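# Sort three grease guns into trays by grease amount

## Task

Find which of the three grease guns contains the most grease and which the least. Set the fullest one entirely inside the blue tray and the emptiest one entirely inside the red tray. Leave the middle one on the table, clear of both trays and not hanging past any table edge. Every gun must end up lying flat on its side. You may pick the guns up and move their parts, but each part must be returned to its proper place on its gun.

## Robot and tools

Robot: two seven-joint arms, left_arm and right_arm, each ending in a parallel two-finger gripper. Base positions in the scene frame: left_arm at (+0.054, +0.332, 0) m, right_arm at (-0.014, -0.351, 0) m. Both are almost unrotated (quat_wxyz about (1, 0, 0, +0.004) and (1, 0, 0, +0.003)). A camera stand sits behind the arms.

Frames. Scene frame: origin at table-top height, halfway between the nominal bases; +z up, +x away from the robot over the table, left_arm toward +y. Camera side is unrelated to arm names. The table and fixed cameras use the scene frame. Each arm reports its hand pose, velocities, Hand target and wrist-camera pose in its own base frame. Printed poses can be wrong by a few cm, more at long reach. Every motion offset is taken along the axes of that arm's current Hand target.

Gripper geometry. The fingers point along the gripper's +z and close along its x. end_effector_position is the point midway between the pads; fingertips extend 15.0 mm past it. The housing starts 65 mm behind that point and is 146 mm long across the closing direction and 50 mm wide. A block on a post sticks out about 11 cm toward the gripper's -y, near the flange, and rotates with it.

The 18-number row (used by execute_actions and move). All values lie in [-1, 1]. Order: left dx, dy, dz, rx, ry, rz, left gripper position, force_limit, speed; then the same nine for the right arm. Always give all 18, even when one arm is idle. dx..rz are an offset, not a pose: a displacement from the arm's Hand target as it was when the action or move began. 1.0 = 0.6 m for dx, dy, dz, or 180 degrees for the rotation vector rx, ry, rz. Six zeros re-command the current Hand target. Re-sending an offset in a new call moves the arm further.

Gripper numbers are absolute settings. position: +1 fully open (108 mm gap), about -0.96 pads touching, -1 to grip (close until stopped). force_limit: -1 gives roughly 2.5 N per pad, +1 roughly 32 N (actual grip ranges about 0.4-23 N and 28-54 N). speed: -1 is 5 mm/s, +1 is 420 mm/s. A zero is a real command, so to keep a gripper unchanged resend its previous three numbers. After the fingers stop, new force_limit or speed only applies if position changes by at least 0.01.

Tools.
- execute_actions(actions, cameras): actions is a list of actions; each action is a list of up to 15 rows, one per 1/30 s step. A short action repeats its last row to fill 15 steps. All rows in an action count from that action's starting Hand target. An empty list returns state plus all camera images.
- move(target, speed, blend, blocking, cameras): target is one row or a list of up to 15 rows. Every row is an offset from the Hand targets at the move's start, not from the previous row. Paths are straight, finish together, take at least 0.5 s and are cut off after 10 s. speed: 0.002 to 1 m/s, default 0.25; turning is capped at twice that in rad/s. Give one value or one per target. blend: corner rounding in metres; 0 (default) halts at each target. blocking=false returns after about 0.5 s while motion continues. Moves do not avoid obstacles or the other arm, lag more at higher speed, and hit harder when fast or aimed far past contact.
- wait(seconds 0-10), stop() to brake a running move, zoom_image(camera, region [x0, y0, x1, y1] pixels, at most 504x504), clear_fault(arm), finished_scene(scene: this scene's number).
- Cameras: cam_high, cam_low, cam_left_wrist, cam_right_wrist, each 896x504.

Controller behaviour. Each step clips the commanded pose to within 70 mm and 16 degrees of the measured pose. The clipped value becomes the Hand target that later offsets start from. A gripper may settle short of it; waiting will not help, but any new command, even all zeros, asks again; if still short, send the remaining gap as an offset. If an arm is pressing on something or being dragged, command its target back past the gripper. Large wrist turns can swing the elbow.

Reading results. A move adds a "move:" line: done, off_target, moving, held or fault, plus limits=paced (target clipped) or limits=held (steps withheld). Arms not named in the ending are done. is_grasped = 1 means the fingers were stopped by an object. It reads 0 while moving, fully closed on nothing or when open. width_mm is the pad gap; force_n the per-pad force (about ±10 N noise when empty). Joint velocities may read "within noise". Joint torques include the arm's own weight; positive means toward a larger joint angle. execute_actions results also list hand positions at some steps.

Faults and heat. Contact torque limits (N m): waist 41.8, shoulder 42, upper arm roll 26.7, elbow 26.7, forearm roll 26.7, wrist pitch 14.4, wrist roll 15. Carried weight counts. Exceeding one, or a motor pinned at its torque limit for 1 s, or overloaded too long, stops the arm until clear_fault. MOTOR HOT appears at 65 °C; 80 °C brakes the arm for 30-60 s or more. Joint ranges (rad): waist ±6.283, shoulder -2.059 to 2.094, upper arm roll ±6.283, elbow -0.192 to 3.927 (straight 2.742), forearm roll ±6.283, wrist pitch -1.693 to 3.142, wrist roll ±6.283.

Avoid: dropping a gun or releasing a part while it moves, hitting the table or fixed things hard, heavy pushing, contact between the arms (including one gripper closing on the other's fingers), and anything falling or ending up off the table. Loose objects may be nudged briefly by outside pushes.

Each tool is called after "Request:" as name([rows], argument=value, ...), one row to a line, values as JSON.

## Session

Request:
execute_actions(actions=[])

Scene clock: 0.00 s.
left_arm: end_effector_position=(+0.0464, -0.5212, +0.1370) width_mm=107.94 is_grasped=0 force_n=0.00 end_effector_quat_wxyz=(-0.121, -0.610, +0.722, -0.304) | right_arm: end_effector_position=(+0.0224, -0.1267, +0.1521) width_mm=0.00 is_grasped=0 force_n=0.00 end_effector_quat_wxyz=(-0.280, -0.004, +0.935, +0.217)
Joint positions: left_arm=[-1.44 0.113 0.068 0.782 1.464 0.071 1.281] | right_arm=[-0.918 -0.508 -0.059 0.363 -0.229 1.573 -1.669]
Joint velocities: within noise
Joint torques (N m): no reading
Motor temperatures (°C): left_arm=[33 32 32 39 33 33 33] | right_arm=[34 35 34 33 32 39 33]
Hand target: left_arm +0.0464, -0.5212, +0.1370; -0.121, -0.610, +0.722, -0.304 | right_arm +0.0224, -0.1267, +0.1521; -0.280, -0.004, +0.935, +0.217
Tool commands: left_gripper/position=+0.998 left_gripper/force_limit=+1.0 left_gripper/speed=+1.0 right_gripper/position=-0.964 right_gripper/force_limit=+1.0 right_gripper/speed=+1.0

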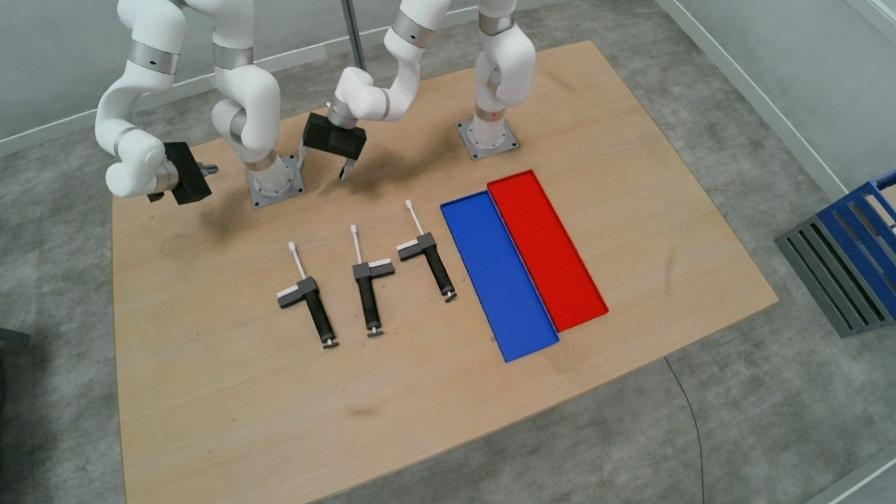

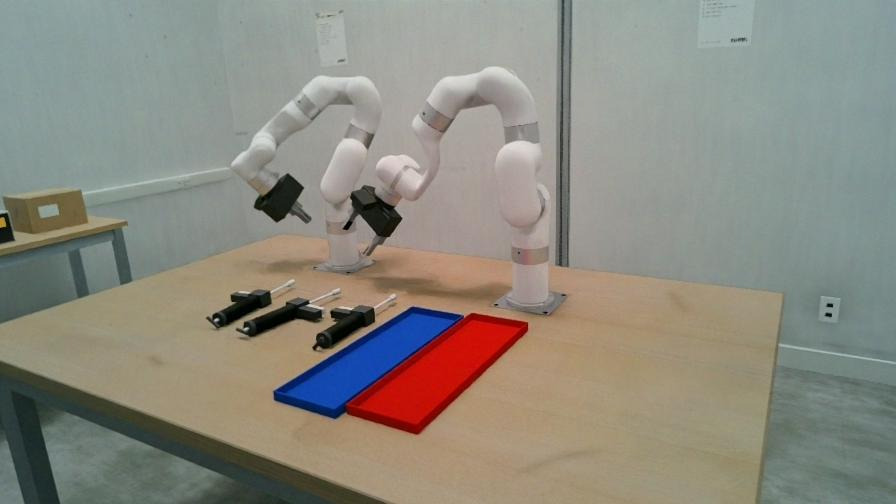

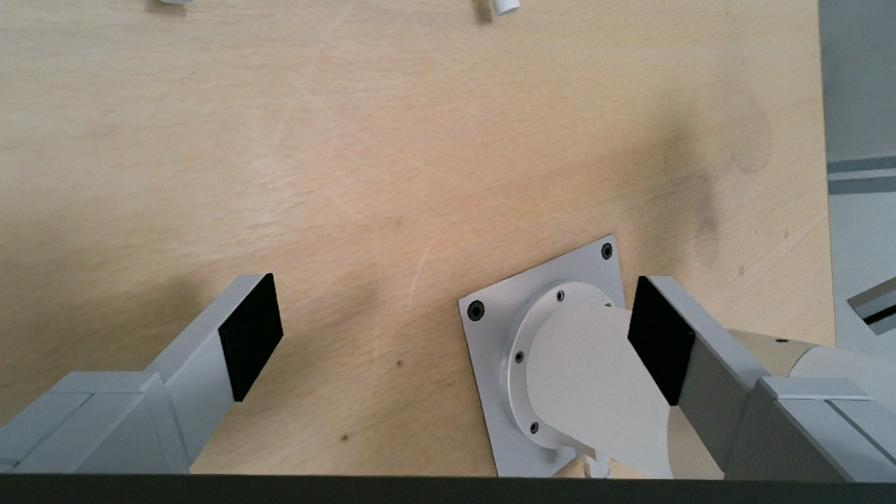

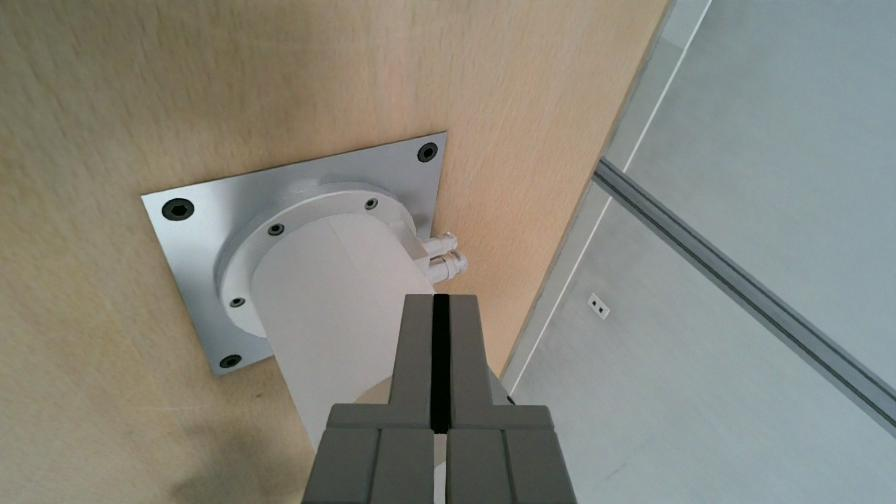

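Request:
zoom_image(camera="cam_high", region=[260, 190, 480, 360])

Request:
zoom_image(camera="cam_low", region=[200, 260, 420, 360])

Scaled by 2.291 from the camera's 896x504 image, which has a finer 1280x720 frame.

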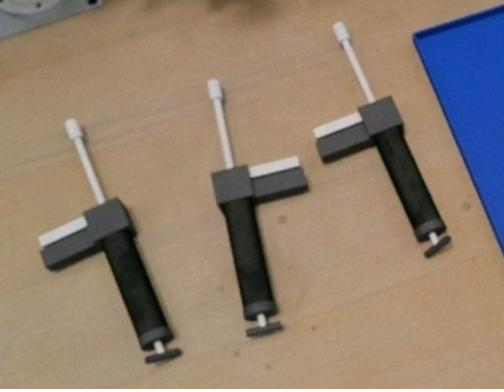

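Scaled by 2.291 from the camera's 896x504 image, which has a finer 1280x720 frame.

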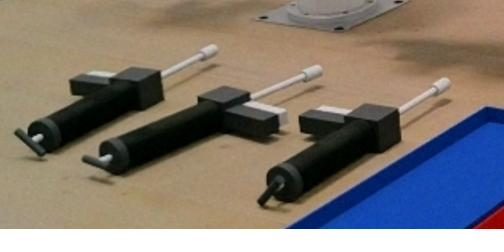

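Request:
move(target=[-0.206,-0.393,-0.4495,-0.0836,-0.195,-0.0512,0.998,1,1,-0.272,0.427,-0.397,-0.0325,-0.253,0.479,0.998,1,1], cameras=["all"])

Scene clock: 9.50 s.
left_arm: end_effector_position=(+0.2467, -0.2804, +0.3502) width_mm=107.94 is_grasped=0 force_n=0.00 end_effector_quat_wxyz=(+0.000, +0.707, -0.707, +0.000) | right_arm: end_effector_position=(+0.3145, +0.0306, +0.3496) width_mm=107.89 is_grasped=0 force_n=0.00 end_effector_quat_wxyz=(+0.000, +0.708, +0.707, +0.000)
Joint positions: left_arm=[-1.477 -0.412 0.494 1.11 0.193 1.478 2.892] | right_arm=[-1.127 -0.893 0.728 0.998 0.551 1.721 0.26]
Joint torques (N m): left_arm=[1.36 -10.1 -3.02 13.2 -0.61 -1.26 0.31] | right_arm=[-2.26 5.14 -12.99 22.71 -0.76 -1.78 0.37]
Hand target: left_arm +0.2468, -0.2804, +0.3502; +0.000, +0.707, -0.707, +0.000 | right_arm +0.3145, +0.0306, +0.3496; +0.000, +0.707, +0.707, +0.000
Off the commanded pose: left_arm 0.000 m, 0 deg | right_arm 0.000 m, 0 deg.
move: done

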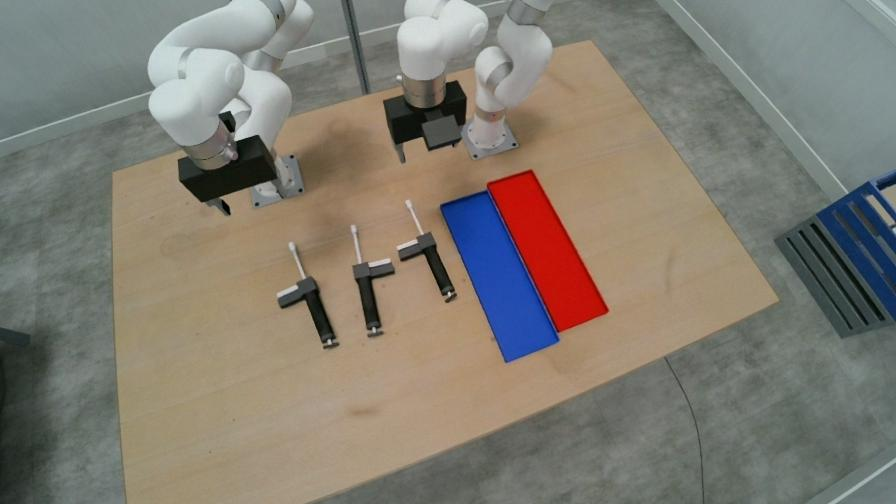

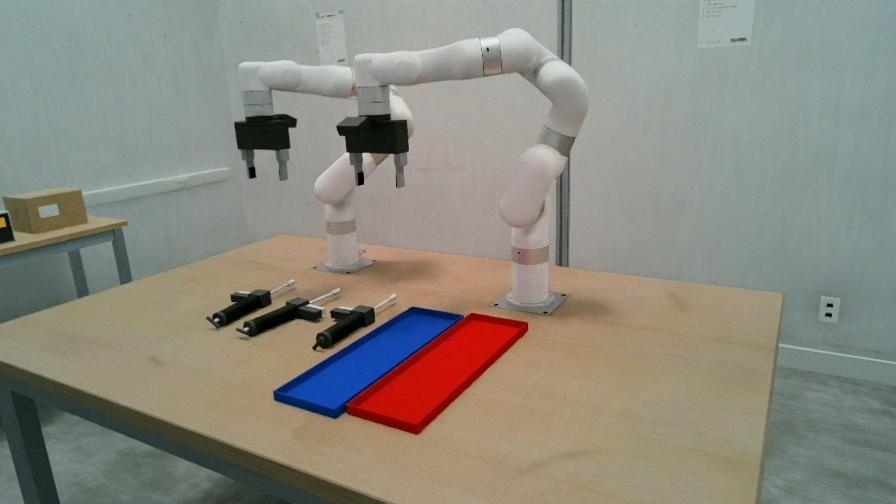

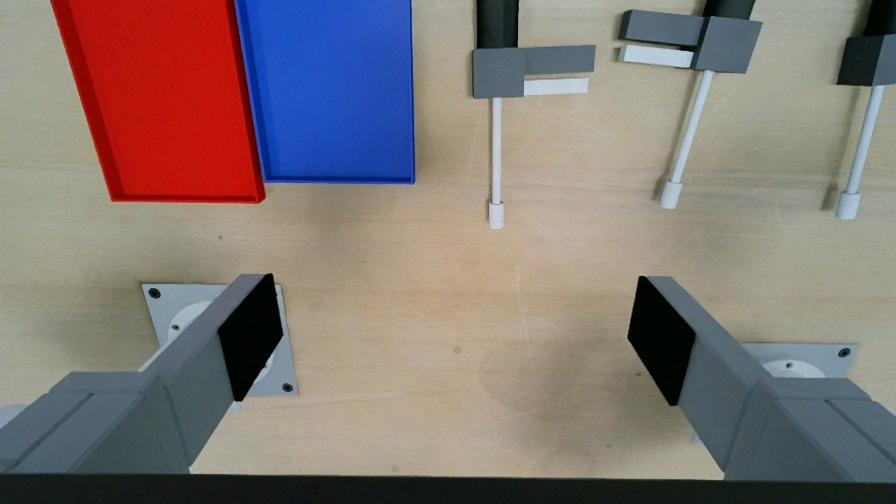

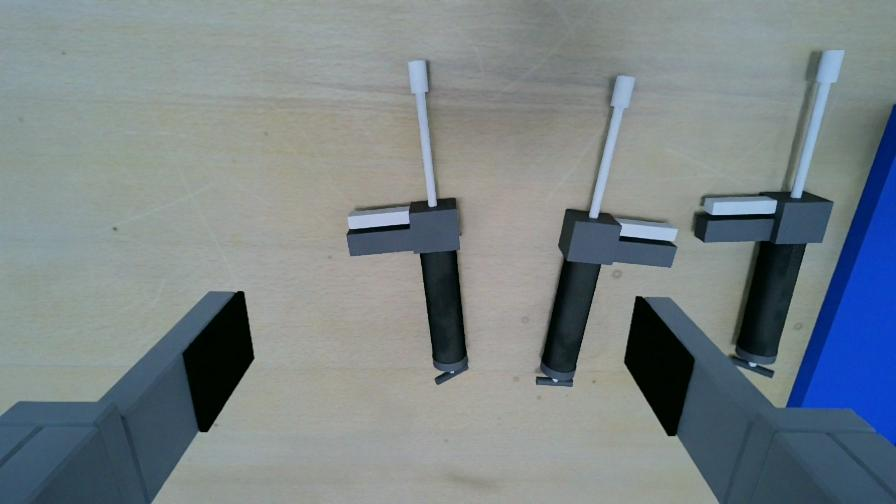

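Request:
move(target=[0,0,0,0,0,0,0.998,1,1,-0.008,0.2925,0.333,0,0,-0.029,0.998,1,1], cameras=["cam_right_wrist","cam_left_wrist"])

Scene clock: 15.77 s.
left_arm: end_effector_position=(+0.2468, -0.2804, +0.3502) width_mm=107.94 is_grasped=0 force_n=0.00 end_effector_quat_wxyz=(+0.000, +0.707, -0.707, +0.000) | right_arm: end_effector_position=(+0.4898, +0.0256, +0.1497) width_mm=107.89 is_grasped=0 force_n=0.00 end_effector_quat_wxyz=(+0.000, +0.675, +0.738, +0.000)
Joint positions: left_arm=[-1.477 -0.412 0.494 1.11 0.193 1.478 2.892] | right_arm=[-1.862 -0.605 1.751 1.103 0.682 1.091 0.262]
Joint torques (N m): left_arm=[1.23 -10.09 -2.98 13.2 -0.6 -1.57 0.36] | right_arm=[-2.36 14.35 -15.27 23.17 -0.64 -1.77 0.23]
Hand target: left_arm +0.2468, -0.2804, +0.3502; +0.000, +0.707, -0.707, +0.000 | right_arm +0.4898, +0.0256, +0.1497; +0.000, +0.675, +0.738, +0.000
Off the commanded pose: left_arm 0.000 m, 0 deg | right_arm 0.000 m, 0 deg.
move: done
Images, in order (width x height): cam_left_wrist 896x504, cam_right_wrist 896x504.

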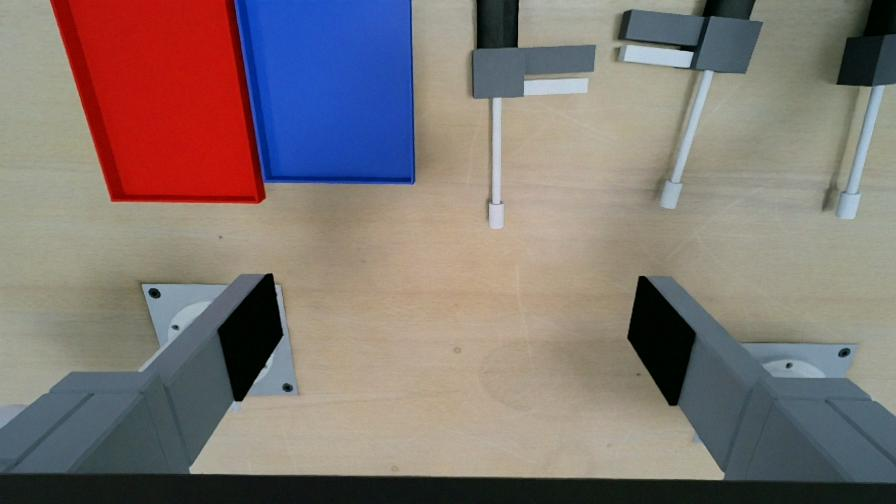

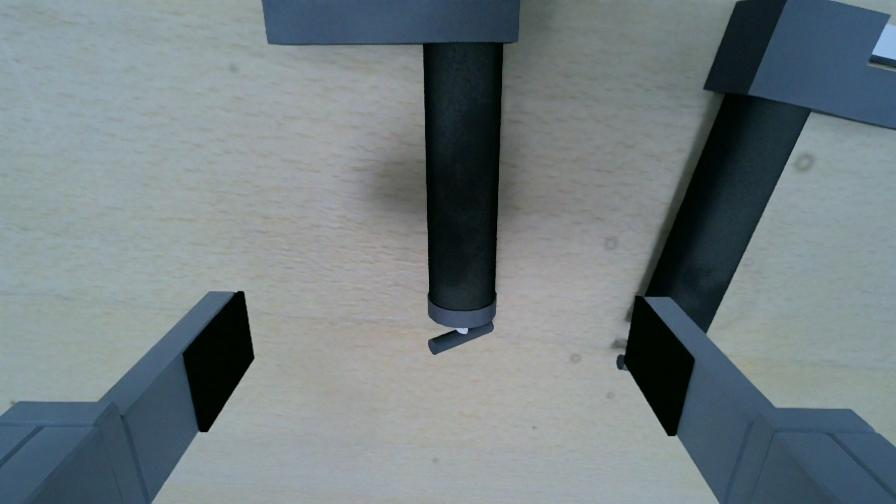

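Request:
move([
  [0,0,0,0,0,0,0.998,1,1,0.0133,-0.067,0,0,0,0,0.998,0,0.5],
  [0,0,0,0,0,0,0.998,1,1,0.0133,-0.067,0.213,0,0,0,0.998,0,0.5],
  [0,0,0,0,0,0,0.998,1,1,0.0133,-0.067,0.213,0,0,0,-1,0,-0.5],
], cameras=["cam_right_wrist"])

Scene clock: 19.37 s.
left_arm: end_effector_position=(+0.2468, -0.2804, +0.3502) width_mm=107.94 is_grasped=0 force_n=0.00 end_effector_quat_wxyz=(+0.000, +0.707, -0.707, +0.000) | right_arm: end_effector_position=(+0.4490, +0.0299, +0.0219) width_mm=35.26 is_grasped=1 force_n=32.36 end_effector_quat_wxyz=(+0.000, +0.675, +0.738, +0.000)
Joint positions: left_arm=[-1.477 -0.412 0.494 1.11 0.193 1.478 2.892] | right_arm=[-1.952 -0.701 2.018 0.891 0.946 0.8 0.106]
Joint torques (N m): left_arm=[1.26 -10.16 -3.03 13.22 -0.56 -1.38 0.36] | right_arm=[0.27 18.2 -16.53 15.84 -0.28 -2.18 -0.12]
Hand target: left_arm +0.2468, -0.2804, +0.3502; +0.000, +0.707, -0.707, +0.000 | right_arm +0.4490, +0.0300, +0.0219; +0.000, +0.675, +0.738, +0.000
Off the commanded pose: left_arm 0.000 m, 0 deg | right_arm 0.000 m, 0 deg.
move: done
Images, in order (width x height): cam_right_wrist 896x504.

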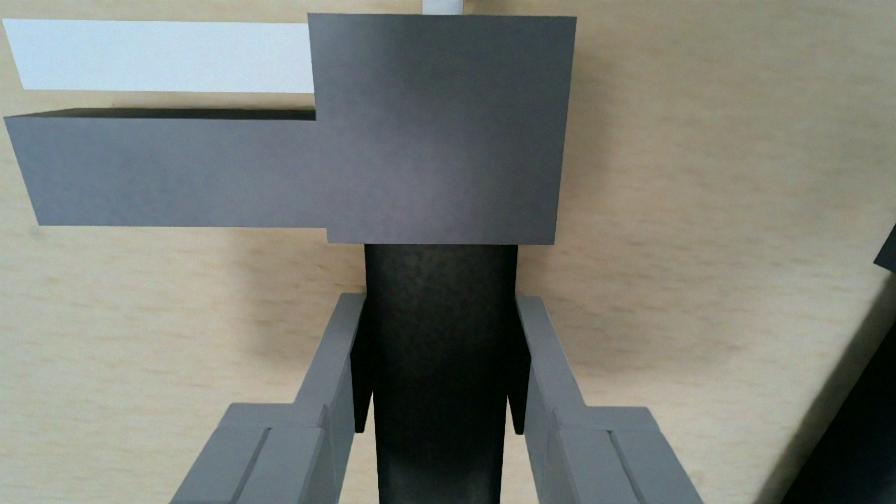

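Request:
move(target=[0,0,0,0,0,0,0.998,1,1,0,0,-0.2,0,0,0,-1,0,-0.5], cameras=["cam_low","cam_high"])

Request:
wait(seconds=1)

Scene clock: 21.43 s.
left_arm: end_effector_position=(+0.2468, -0.2804, +0.3502) width_mm=107.94 is_grasped=0 force_n=0.00 end_effector_quat_wxyz=(+0.000, +0.707, -0.707, +0.000) | right_arm: end_effector_position=(+0.4491, +0.0299, +0.1419) width_mm=35.26 is_grasped=1 force_n=32.36 end_effector_quat_wxyz=(+0.000, +0.675, +0.738, +0.000)
Joint positions: left_arm=[-1.477 -0.412 0.494 1.11 0.193 1.478 2.892] | right_arm=[-1.65 -0.524 1.613 0.932 0.632 1.01 0.293]
Joint torques (N m): left_arm=[1.24 -9.89 -3.14 13.18 -0.49 -1.39 0.32] | right_arm=[1.77 10.7 -15.47 23.66 -0.83 -2.18 0.45]
Hand target: left_arm +0.2468, -0.2804, +0.3502; +0.000, +0.707, -0.707, +0.000 | right_arm +0.4491, +0.0299, +0.1419; +0.000, +0.675, +0.738, +0.000
Off the commanded pose: left_arm 0.000 m, 0 deg | right_arm 0.000 m, 0 deg.
move: done
Images, in order (width x height): cam_high 896x504, cam_low 896x504.

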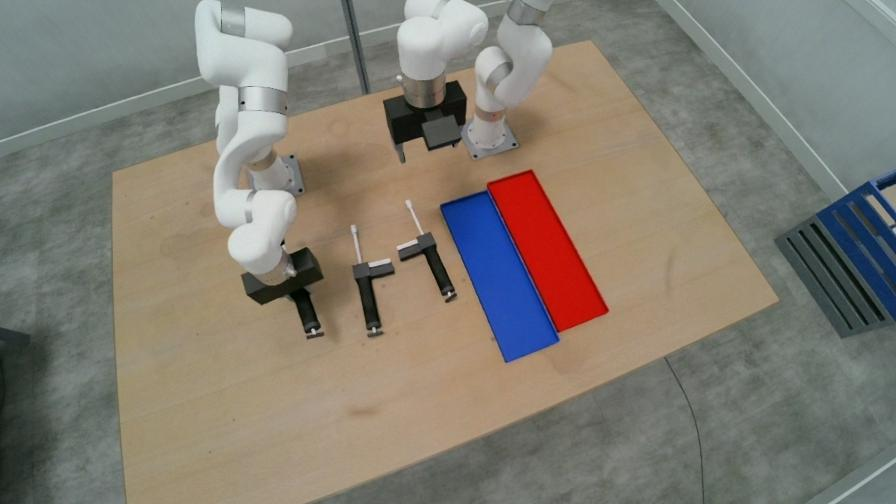

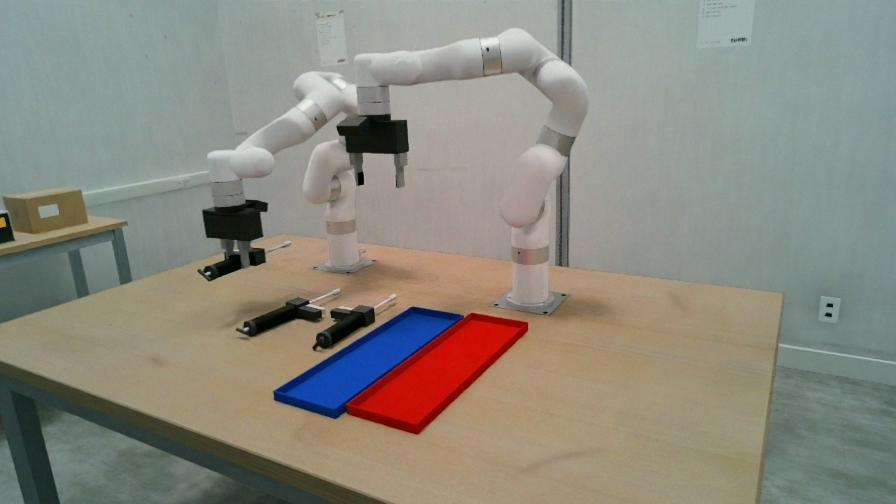

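Scene clock: 22.43 s.
left_arm: end_effector_position=(+0.2468, -0.2804, +0.3502) width_mm=107.94 is_grasped=0 force_n=0.00 end_effector_quat_wxyz=(+0.000, +0.707, -0.707, +0.000) | right_arm: end_effector_position=(+0.4491, +0.0299, +0.1419) width_mm=35.26 is_grasped=1 force_n=32.36 end_effector_quat_wxyz=(+0.000, +0.675, +0.738, +0.000)
Joint positions: left_arm=[-1.477 -0.412 0.494 1.11 0.193 1.478 2.892] | right_arm=[-1.65 -0.524 1.613 0.932 0.632 1.009 0.293]
Joint torques (N m): left_arm=[1.36 -10.07 -3.1 13.18 -0.53 -1.4 0.27] | right_arm=[2.46 10.77 -15.12 24.51 -0.23 -2.72 0.45]
Hand target: left_arm +0.2468, -0.2804, +0.3502; +0.000, +0.707, -0.707, +0.000 | right_arm +0.4491, +0.0299, +0.1419; +0.000, +0.675, +0.738, +0.000
Tool commands: left_gripper/position=+0.998 left_gripper/force_limit=+1.0 left_gripper/speed=+1.0 right_gripper/position=-1.0 right_gripper/force_limit=+0.0 right_gripper/speed=-0.5
Off the commanded pose: left_arm 0.000 m, 0 deg | right_arm 0.000 m, 0 deg.
wait: 1.00 s; at rest by 0.17 s

Request:
move([
  [0,0,0,0,0,0,0.998,1,1,0.294,-0.1055,-0.13,0,0,0,-1,0,-0.5],
  [0.325,-0.255,0.033,0,0,-0.029,0.998,1,1,0.294,-0.1055,-0.13,0,0,0,-1,0,-0.5],
], cameras=["all"])

Scene clock: 27.77 s.
left_arm: end_effector_position=(+0.2778, -0.3197, +0.3463) width_mm=107.94 is_grasped=0 force_n=0.00 end_effector_quat_wxyz=(-0.002, +0.714, -0.700, +0.005) | right_arm: end_effector_position=(+0.3702, +0.1999, +0.2200) width_mm=35.26 is_grasped=1 force_n=32.36 end_effector_quat_wxyz=(+0.000, +0.675, +0.738, +0.000)
Joint positions: left_arm=[-1.494 -0.232 0.556 1.24 0.129 1.431 2.94] | right_arm=[-0.995 -0.697 1.245 0.963 0.684 1.299 0.641]
Joint torques (N m): left_arm=[1.25 -18.3 -2.63 12.79 1.34 -1.26 -0.42] | right_arm=[2.23 5.06 -18.47 25.54 0.29 -1.91 0.5]
Hand target: left_arm +0.2778, -0.3197, +0.3463; -0.002, +0.714, -0.700, +0.005 (not the last commanded pose) | right_arm +0.3702, +0.1999, +0.2200; +0.000, +0.675, +0.738, +0.000
Off the commanded pose: left_arm 0.198 m, 4 deg | right_arm 0.000 m, 0 deg.
move: held (left_arm; a check stopped the path); path passed 1 of 2 targets; limits=held
pose unreachable (left arm): on one or more control steps of this call, first in action 0 (counted from 0), this arm could not follow its commanded pose, so it was not sent that pose on those steps. It may still have moved: this result reports where it is.
cause: moving toward the commanded pose would bring a part of the arm too close to another arm (this arm's gripper and the right arm's gripper, 27 mm apart when this arm was first held).

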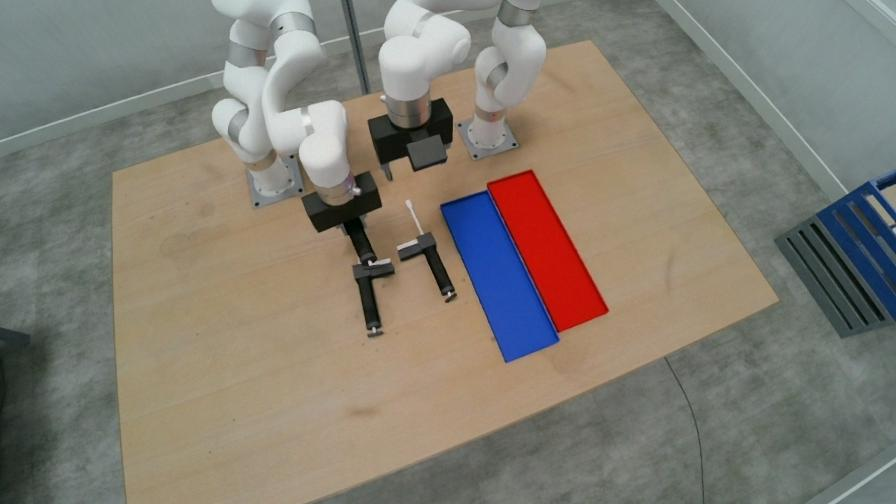

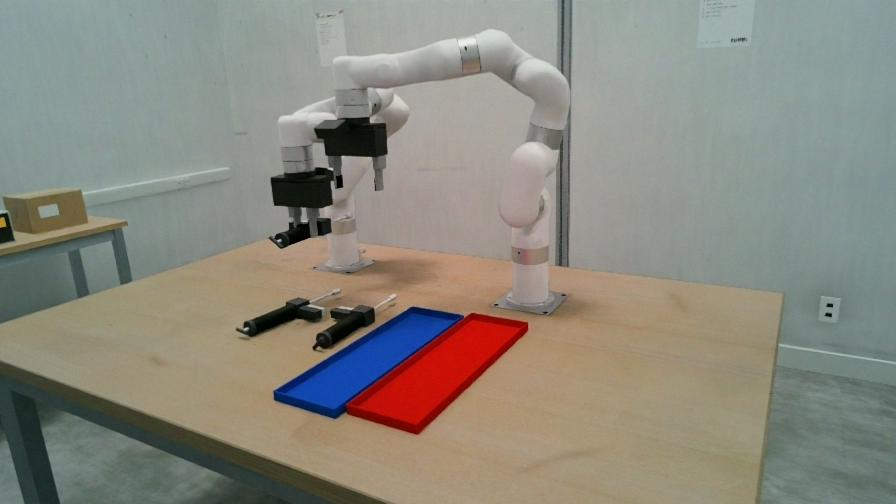

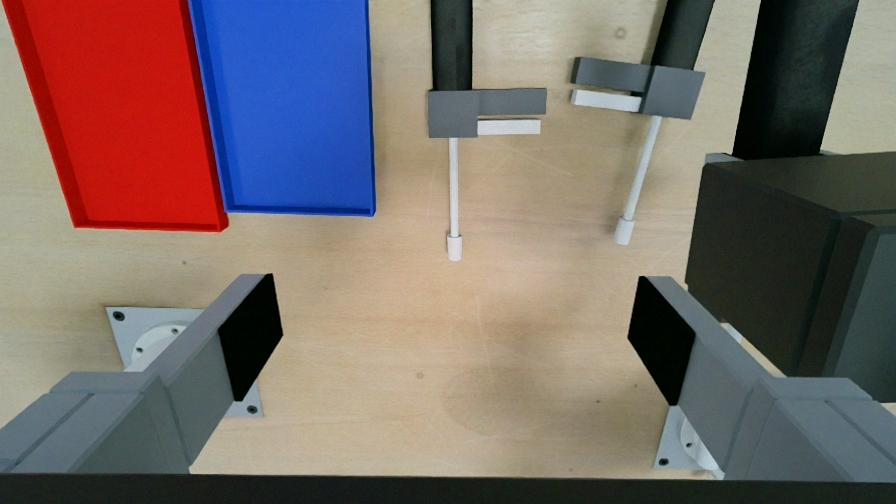

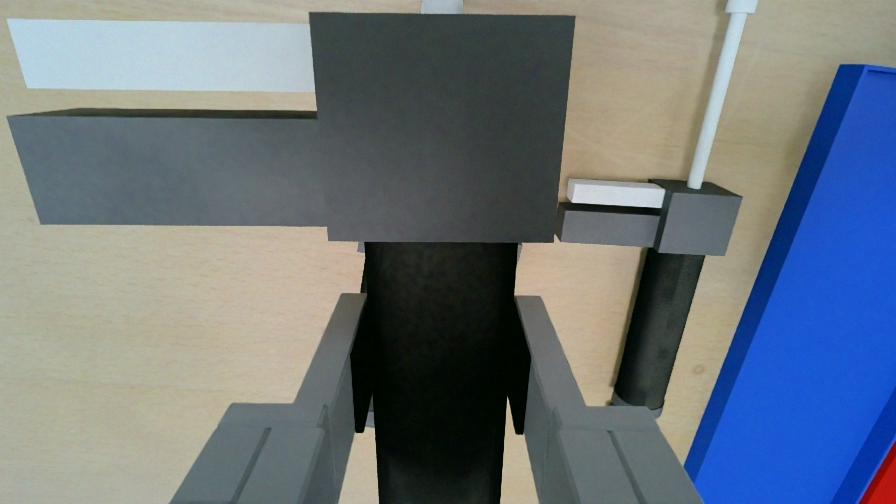

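Request:
move([
  [0,-0.317,0,0,0,-0.022,0.998,1,1,0,0,0,0,0,0,-1,0,-0.5],
  [0.26,-0.27,0.027,0,0,-0.022,0.998,1,1,0,0,0,0,0,0,-1,0,-0.5],
], cameras=["cam_left_wrist","cam_low"])

Scene clock: 31.07 s.
left_arm: end_effector_position=(+0.4426, -0.4723, +0.3321) width_mm=107.94 is_grasped=0 force_n=0.00 end_effector_quat_wxyz=(-0.002, +0.737, -0.675, +0.007) | right_arm: end_effector_position=(+0.3702, +0.1999, +0.2200) width_mm=35.26 is_grasped=1 force_n=32.36 end_effector_quat_wxyz=(+0.000, +0.675, +0.738, +0.000)
Joint positions: left_arm=[-0.982 0.882 0.617 2.659 -0.479 1.83 3.141] | right_arm=[-0.995 -0.697 1.245 0.963 0.684 1.299 0.641]
Joint torques (N m): left_arm=[1.22 -43.21 2.66 10.6 -0.62 -1.33 -0.36] | right_arm=[1.59 4.88 -18.23 25.75 -0.13 -2.09 0.09]
Hand target: left_arm +0.4428, -0.4726, +0.3323; -0.002, +0.737, -0.675, +0.005 | right_arm +0.3702, +0.1999, +0.2200; +0.000, +0.675, +0.738, +0.000
Off the commanded pose: left_arm 0.000 m, 0 deg | right_arm 0.000 m, 0 deg.
move: done
Images, in order (width x height): cam_low 896x504, cam_left_wrist 896x504.

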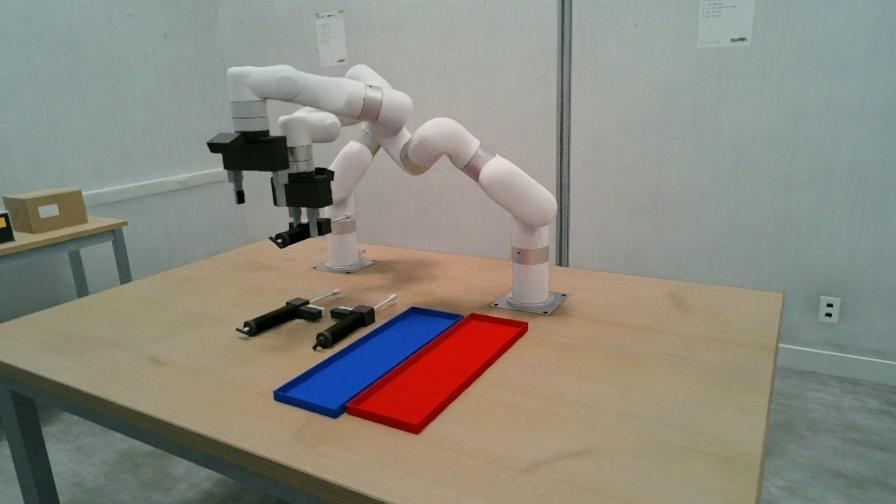

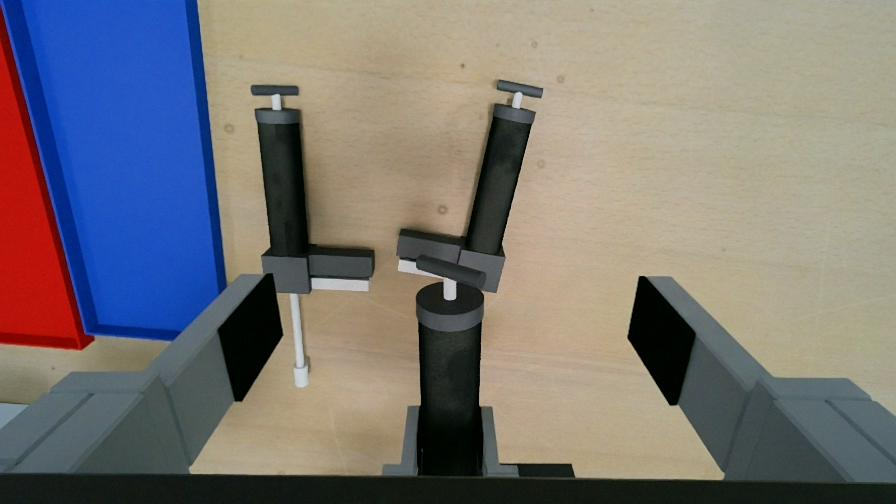

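Request:
move(target=[0.003,0.035,0.125,0,0,0,0.998,1,1,0,0,0,0,0,0,-1,0,-0.5], cameras=["cam_left_wrist","cam_low"])

Scene clock: 32.27 s.
left_arm: end_effector_position=(+0.4412, -0.4727, +0.3261) width_mm=107.94 is_grasped=0 force_n=0.00 end_effector_quat_wxyz=(-0.002, +0.738, -0.675, +0.002) | right_arm: end_effector_position=(+0.3702, +0.1999, +0.2200) width_mm=35.26 is_grasped=1 force_n=32.36 end_effector_quat_wxyz=(+0.000, +0.675, +0.738, +0.000)
Joint positions: left_arm=[-1.002 0.87 0.625 2.614 -0.475 1.813 3.147] | right_arm=[-0.995 -0.697 1.245 0.963 0.684 1.299 0.641]
Joint torques (N m): left_arm=[1.43 -43.05 2.86 10.61 -0.54 -1.28 -0.31] | right_arm=[1.94 5.22 -18.12 25.94 -0.26 -2.22 0.03]
Hand target: left_arm +0.4412, -0.4727, +0.3261; -0.002, +0.738, -0.675, +0.002 (not the last commanded pose) | right_arm +0.3702, +0.1999, +0.2200; +0.000, +0.675, +0.738, +0.000
Off the commanded pose: left_arm 0.071 m, 0 deg | right_arm 0.000 m, 0 deg.
led back after a hold (left arm): the arm was led back toward your command in small steps, so it may still be short of it.
move: held (left_arm; a check stopped the path); limits=held
pose unreachable (left arm): on one or more control steps of this call, first in action 0 (counted from 0), this arm could not follow its commanded pose, so it was not sent that pose on those steps. It may still have moved: this result reports where it is.
cause: moving toward the commanded pose would bring a part of the arm too close to another arm (a part of this arm just beyond joint 5 (forearm roll) and a part of the right arm just beyond its joint 6 (wrist pitch), 21 mm apart when this arm was first held).
Images, in order (width x height): cam_low 896x504, cam_left_wrist 896x504.

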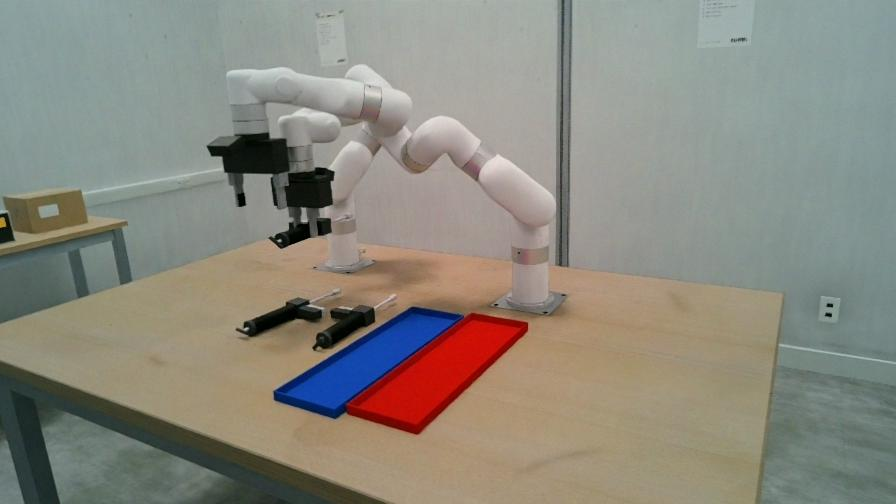

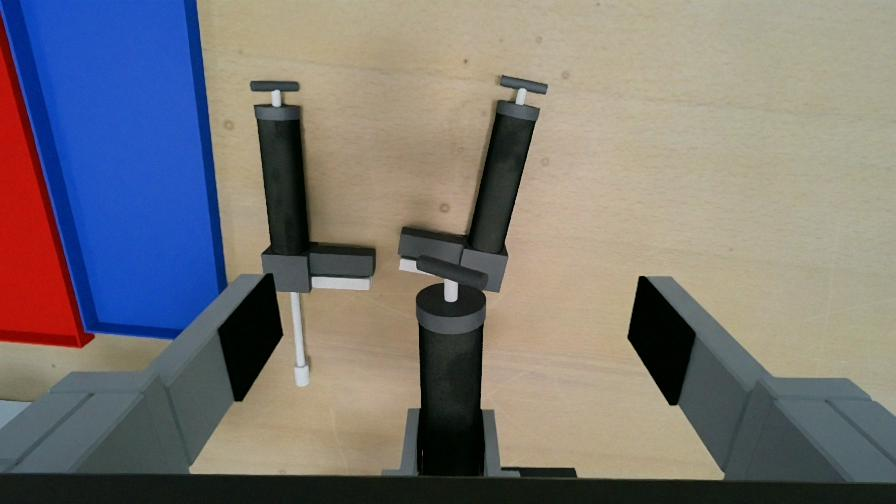

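Request:
move([
  [-0.365,-0.033,-0.023,0,0,0,0.998,1,1,0,0,0,0,0,0,-1,0,-0.5],
  [-0.385,0.183,-0.023,0,0,-0.472,0.998,1,1,0,0,0,0,0,-0.471,-1,0,-0.5],
], cameras=["cam_left_wrist","cam_low"], blend=0.05, speed=0.35)

Scene clock: 36.73 s.
left_arm: end_effector_position=(+0.3114, -0.2523, +0.3391) width_mm=107.94 is_grasped=0 force_n=0.00 end_effector_quat_wxyz=(+0.000, +1.000, +0.000, +0.003) | right_arm: end_effector_position=(+0.3702, +0.1999, +0.2200) width_mm=35.26 is_grasped=1 force_n=32.29 end_effector_quat_wxyz=(+0.000, +0.001, +1.000, +0.000)
Joint positions: left_arm=[-1.354 -0.325 0.561 1.151 0.177 1.427 1.514] | right_arm=[-0.743 -0.39 1.125 0.932 0.388 1.139 -0.604]
Joint torques (N m): left_arm=[1.29 -15.59 -3.35 12.63 1.35 -1.45 -0.52] | right_arm=[2.41 -2.47 -10.9 27.93 0.6 -2.98 -0.22]
Hand target: left_arm +0.3113, -0.2523, +0.3391; +0.000, +1.000, +0.000, +0.003 | right_arm +0.3702, +0.1999, +0.2200; +0.000, +0.001, +1.000, +0.000
Off the commanded pose: left_arm 0.000 m, 0 deg | right_arm 0.000 m, 0 deg.
move: done
Images, in order (width x height): cam_low 896x504, cam_left_wrist 896x504.

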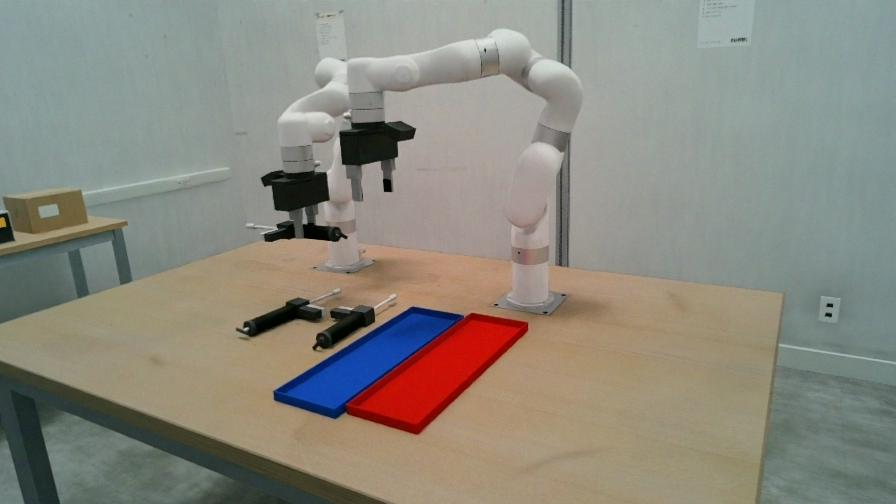

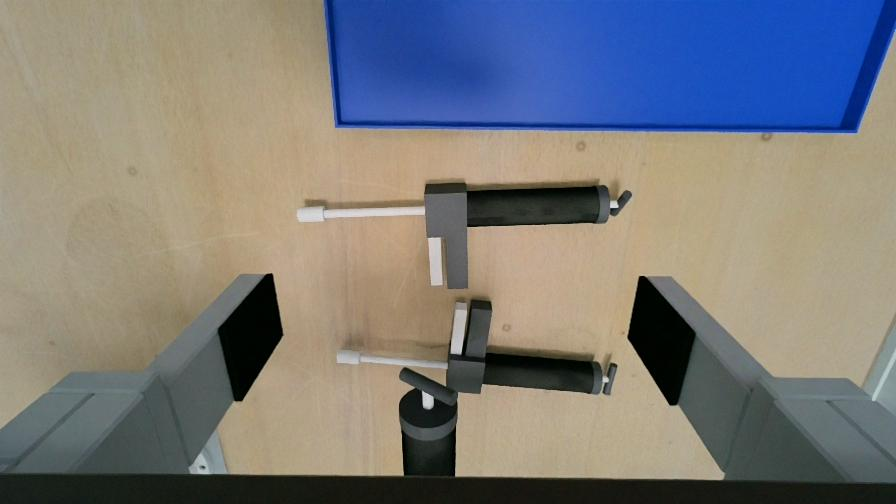

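Request:
move(target=[-0.095,0.197,0.088,0,0.19,0,0.998,1,1,0,0,0,0,0,0,-1,0,-0.5], cameras=["cam_left_wrist","cam_low"])

Scene clock: 39.73 s.
left_arm: end_effector_position=(+0.2547, -0.3705, +0.2859) width_mm=107.94 is_grasped=0 force_n=0.00 end_effector_quat_wxyz=(+0.000, +0.955, +0.000, +0.297) | right_arm: end_effector_position=(+0.3702, +0.1999, +0.2200) width_mm=35.26 is_grasped=1 force_n=32.29 end_effector_quat_wxyz=(+0.000, +0.001, +1.000, +0.000)
Joint positions: left_arm=[-1.386 -0.274 0.16 0.869 0.722 1.041 0.783] | right_arm=[-0.743 -0.39 1.125 0.932 0.388 1.139 -0.604]
Joint torques (N m): left_arm=[1.31 -16.83 -1.09 13.67 2.14 -0.9 -0.26] | right_arm=[1.71 -3.05 -10.66 27.77 0.3 -3.11 -0.06]
Hand target: left_arm +0.2547, -0.3705, +0.2859; +0.000, +0.955, +0.000, +0.297 | right_arm +0.3702, +0.1999, +0.2200; +0.000, +0.001, +1.000, +0.000
Off the commanded pose: left_arm 0.000 m, 0 deg | right_arm 0.000 m, 0 deg.
move: done
Images, in order (width x height): cam_low 896x504, cam_left_wrist 896x504.

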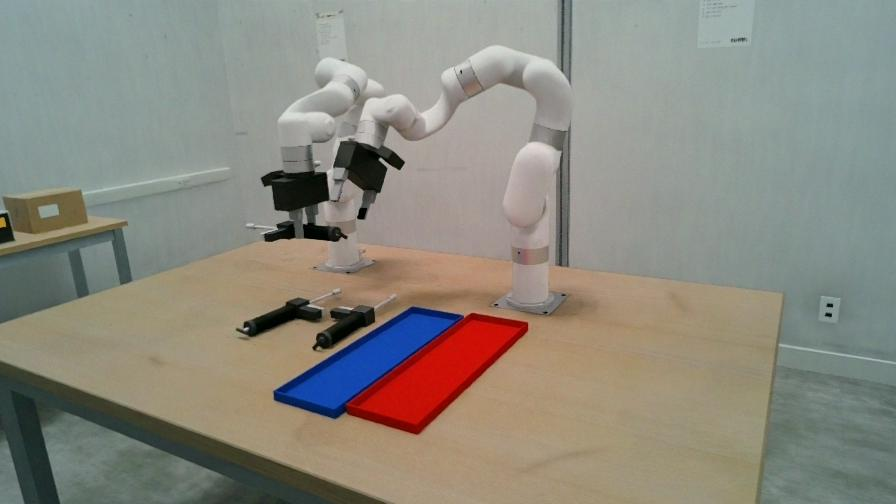

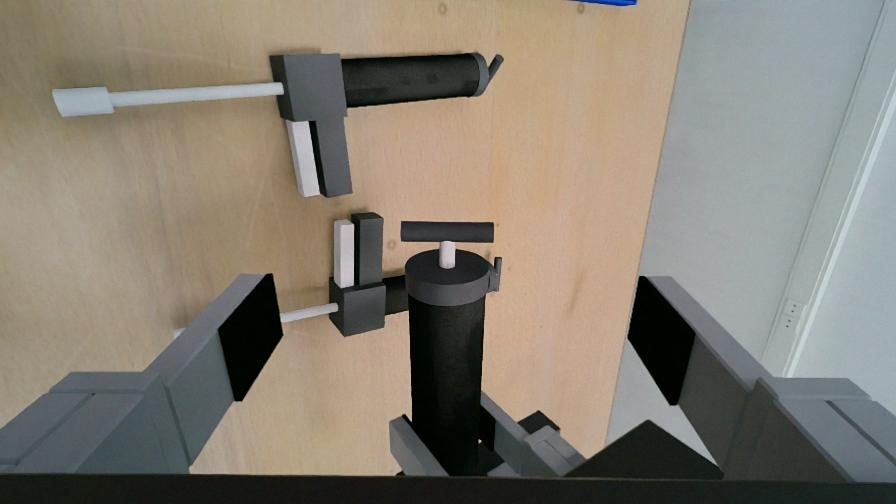

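Request:
move(target=[0,-0.025,0.125,0,0,0,0.998,1,1,0,0,0,0,0,0,-1,0,-0.5], cameras=["cam_left_wrist","cam_low"])

Scene clock: 41.33 s.
left_arm: end_effector_position=(+0.2972, -0.3555, +0.2242) width_mm=107.94 is_grasped=0 force_n=0.00 end_effector_quat_wxyz=(+0.000, +0.955, +0.000, +0.297) | right_arm: end_effector_position=(+0.3702, +0.1999, +0.2200) width_mm=35.26 is_grasped=1 force_n=32.29 end_effector_quat_wxyz=(+0.000, +0.001, +1.000, +0.000)
Joint positions: left_arm=[-1.32 -0.193 0.247 0.769 0.824 0.823 0.747] | right_arm=[-0.743 -0.39 1.125 0.932 0.388 1.139 -0.604]
Joint torques (N m): left_arm=[1.12 -18.44 -0.45 13.16 1.57 -1.23 -0.39] | right_arm=[2.09 -3.66 -10.55 27.84 -0.19 -3.2 -0.01]
Hand target: left_arm +0.2973, -0.3554, +0.2242; +0.000, +0.955, +0.000, +0.297 | right_arm +0.3702, +0.1999, +0.2200; +0.000, +0.001, +1.000, +0.000
Off the commanded pose: left_arm 0.000 m, 0 deg | right_arm 0.000 m, 0 deg.
move: done
Images, in order (width x height): cam_low 896x504, cam_left_wrist 896x504.

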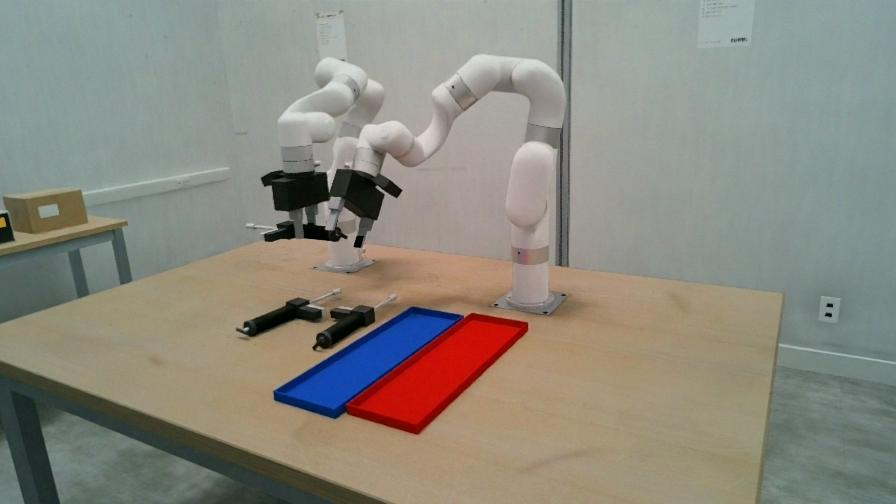

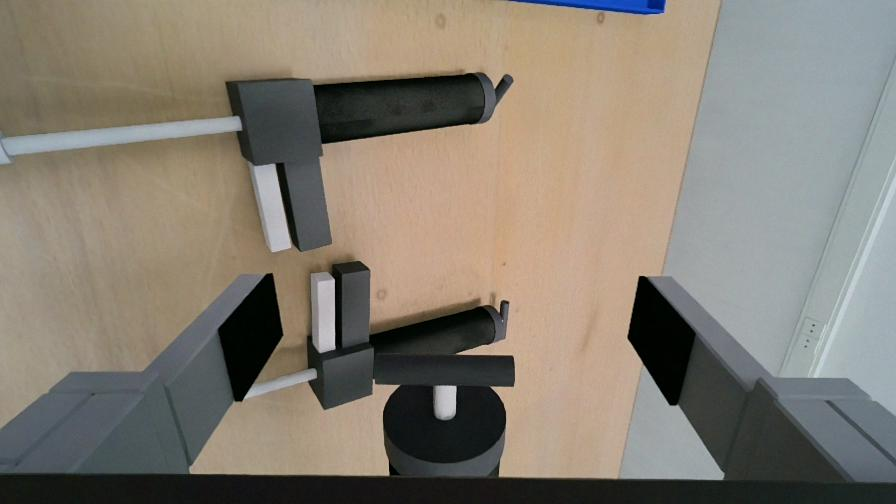

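Request:
move([
  [0,0.005,0.005,0,0,0,-1,0,-0.5,0,0,0,0,0,0,-1,0,-0.5],
  [0,-0.028,0.005,0,0,0,-1,0,-0.5,0,0,0,0,0,0,-1,0,-0.5],
], speed=0.06, cameras=["cam_left_wrist","cam_low"])

Scene clock: 42.93 s.
left_arm: end_effector_position=(+0.2989, -0.3388, +0.2217) width_mm=38.79 is_grasped=1 force_n=20.94 end_effector_quat_wxyz=(+0.000, +0.955, +0.000, +0.297) | right_arm: end_effector_position=(+0.3702, +0.2000, +0.2200) width_mm=35.26 is_grasped=1 force_n=31.71 end_effector_quat_wxyz=(+0.000, +0.000, +1.000, +0.000)
Joint positions: left_arm=[-1.306 -0.238 0.258 0.719 0.845 0.81 0.751] | right_arm=[-0.743 -0.39 1.125 0.932 0.388 1.138 -0.604]
Joint torques (N m): left_arm=[7.15 -21.08 4.46 10.22 2.4 1.85 0.45] | right_arm=[-8.86 -2.87 -15.55 19.27 -5.18 -0.34 -0.2]
Hand target: left_arm +0.2990, -0.3386, +0.2217; +0.000, +0.955, +0.000, +0.297 | right_arm +0.3702, +0.1999, +0.2200; +0.000, +0.001, +1.000, +0.000
Off the commanded pose: left_arm 0.000 m, 0 deg | right_arm 0.000 m, 0 deg.
move: done
Images, in order (width x height): cam_low 896x504, cam_left_wrist 896x504.

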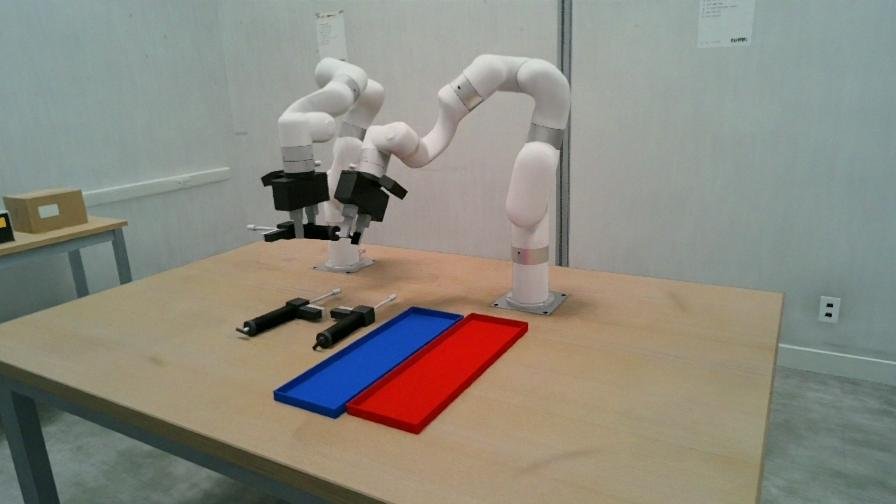

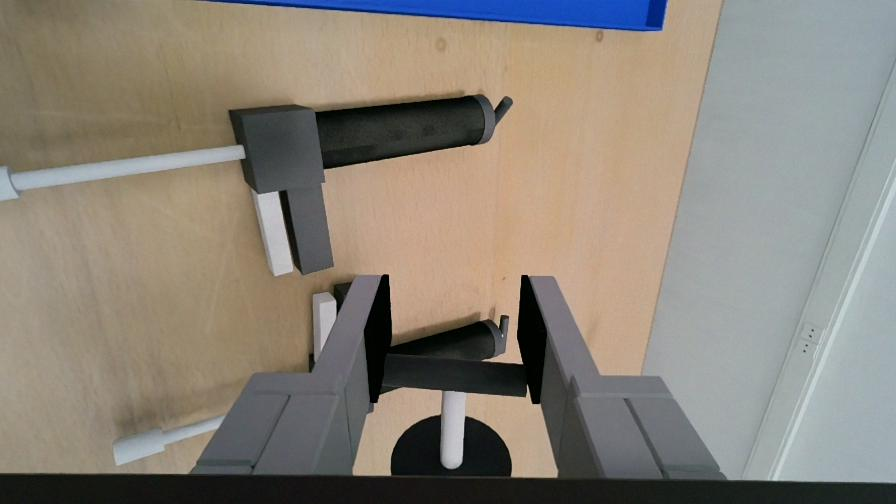

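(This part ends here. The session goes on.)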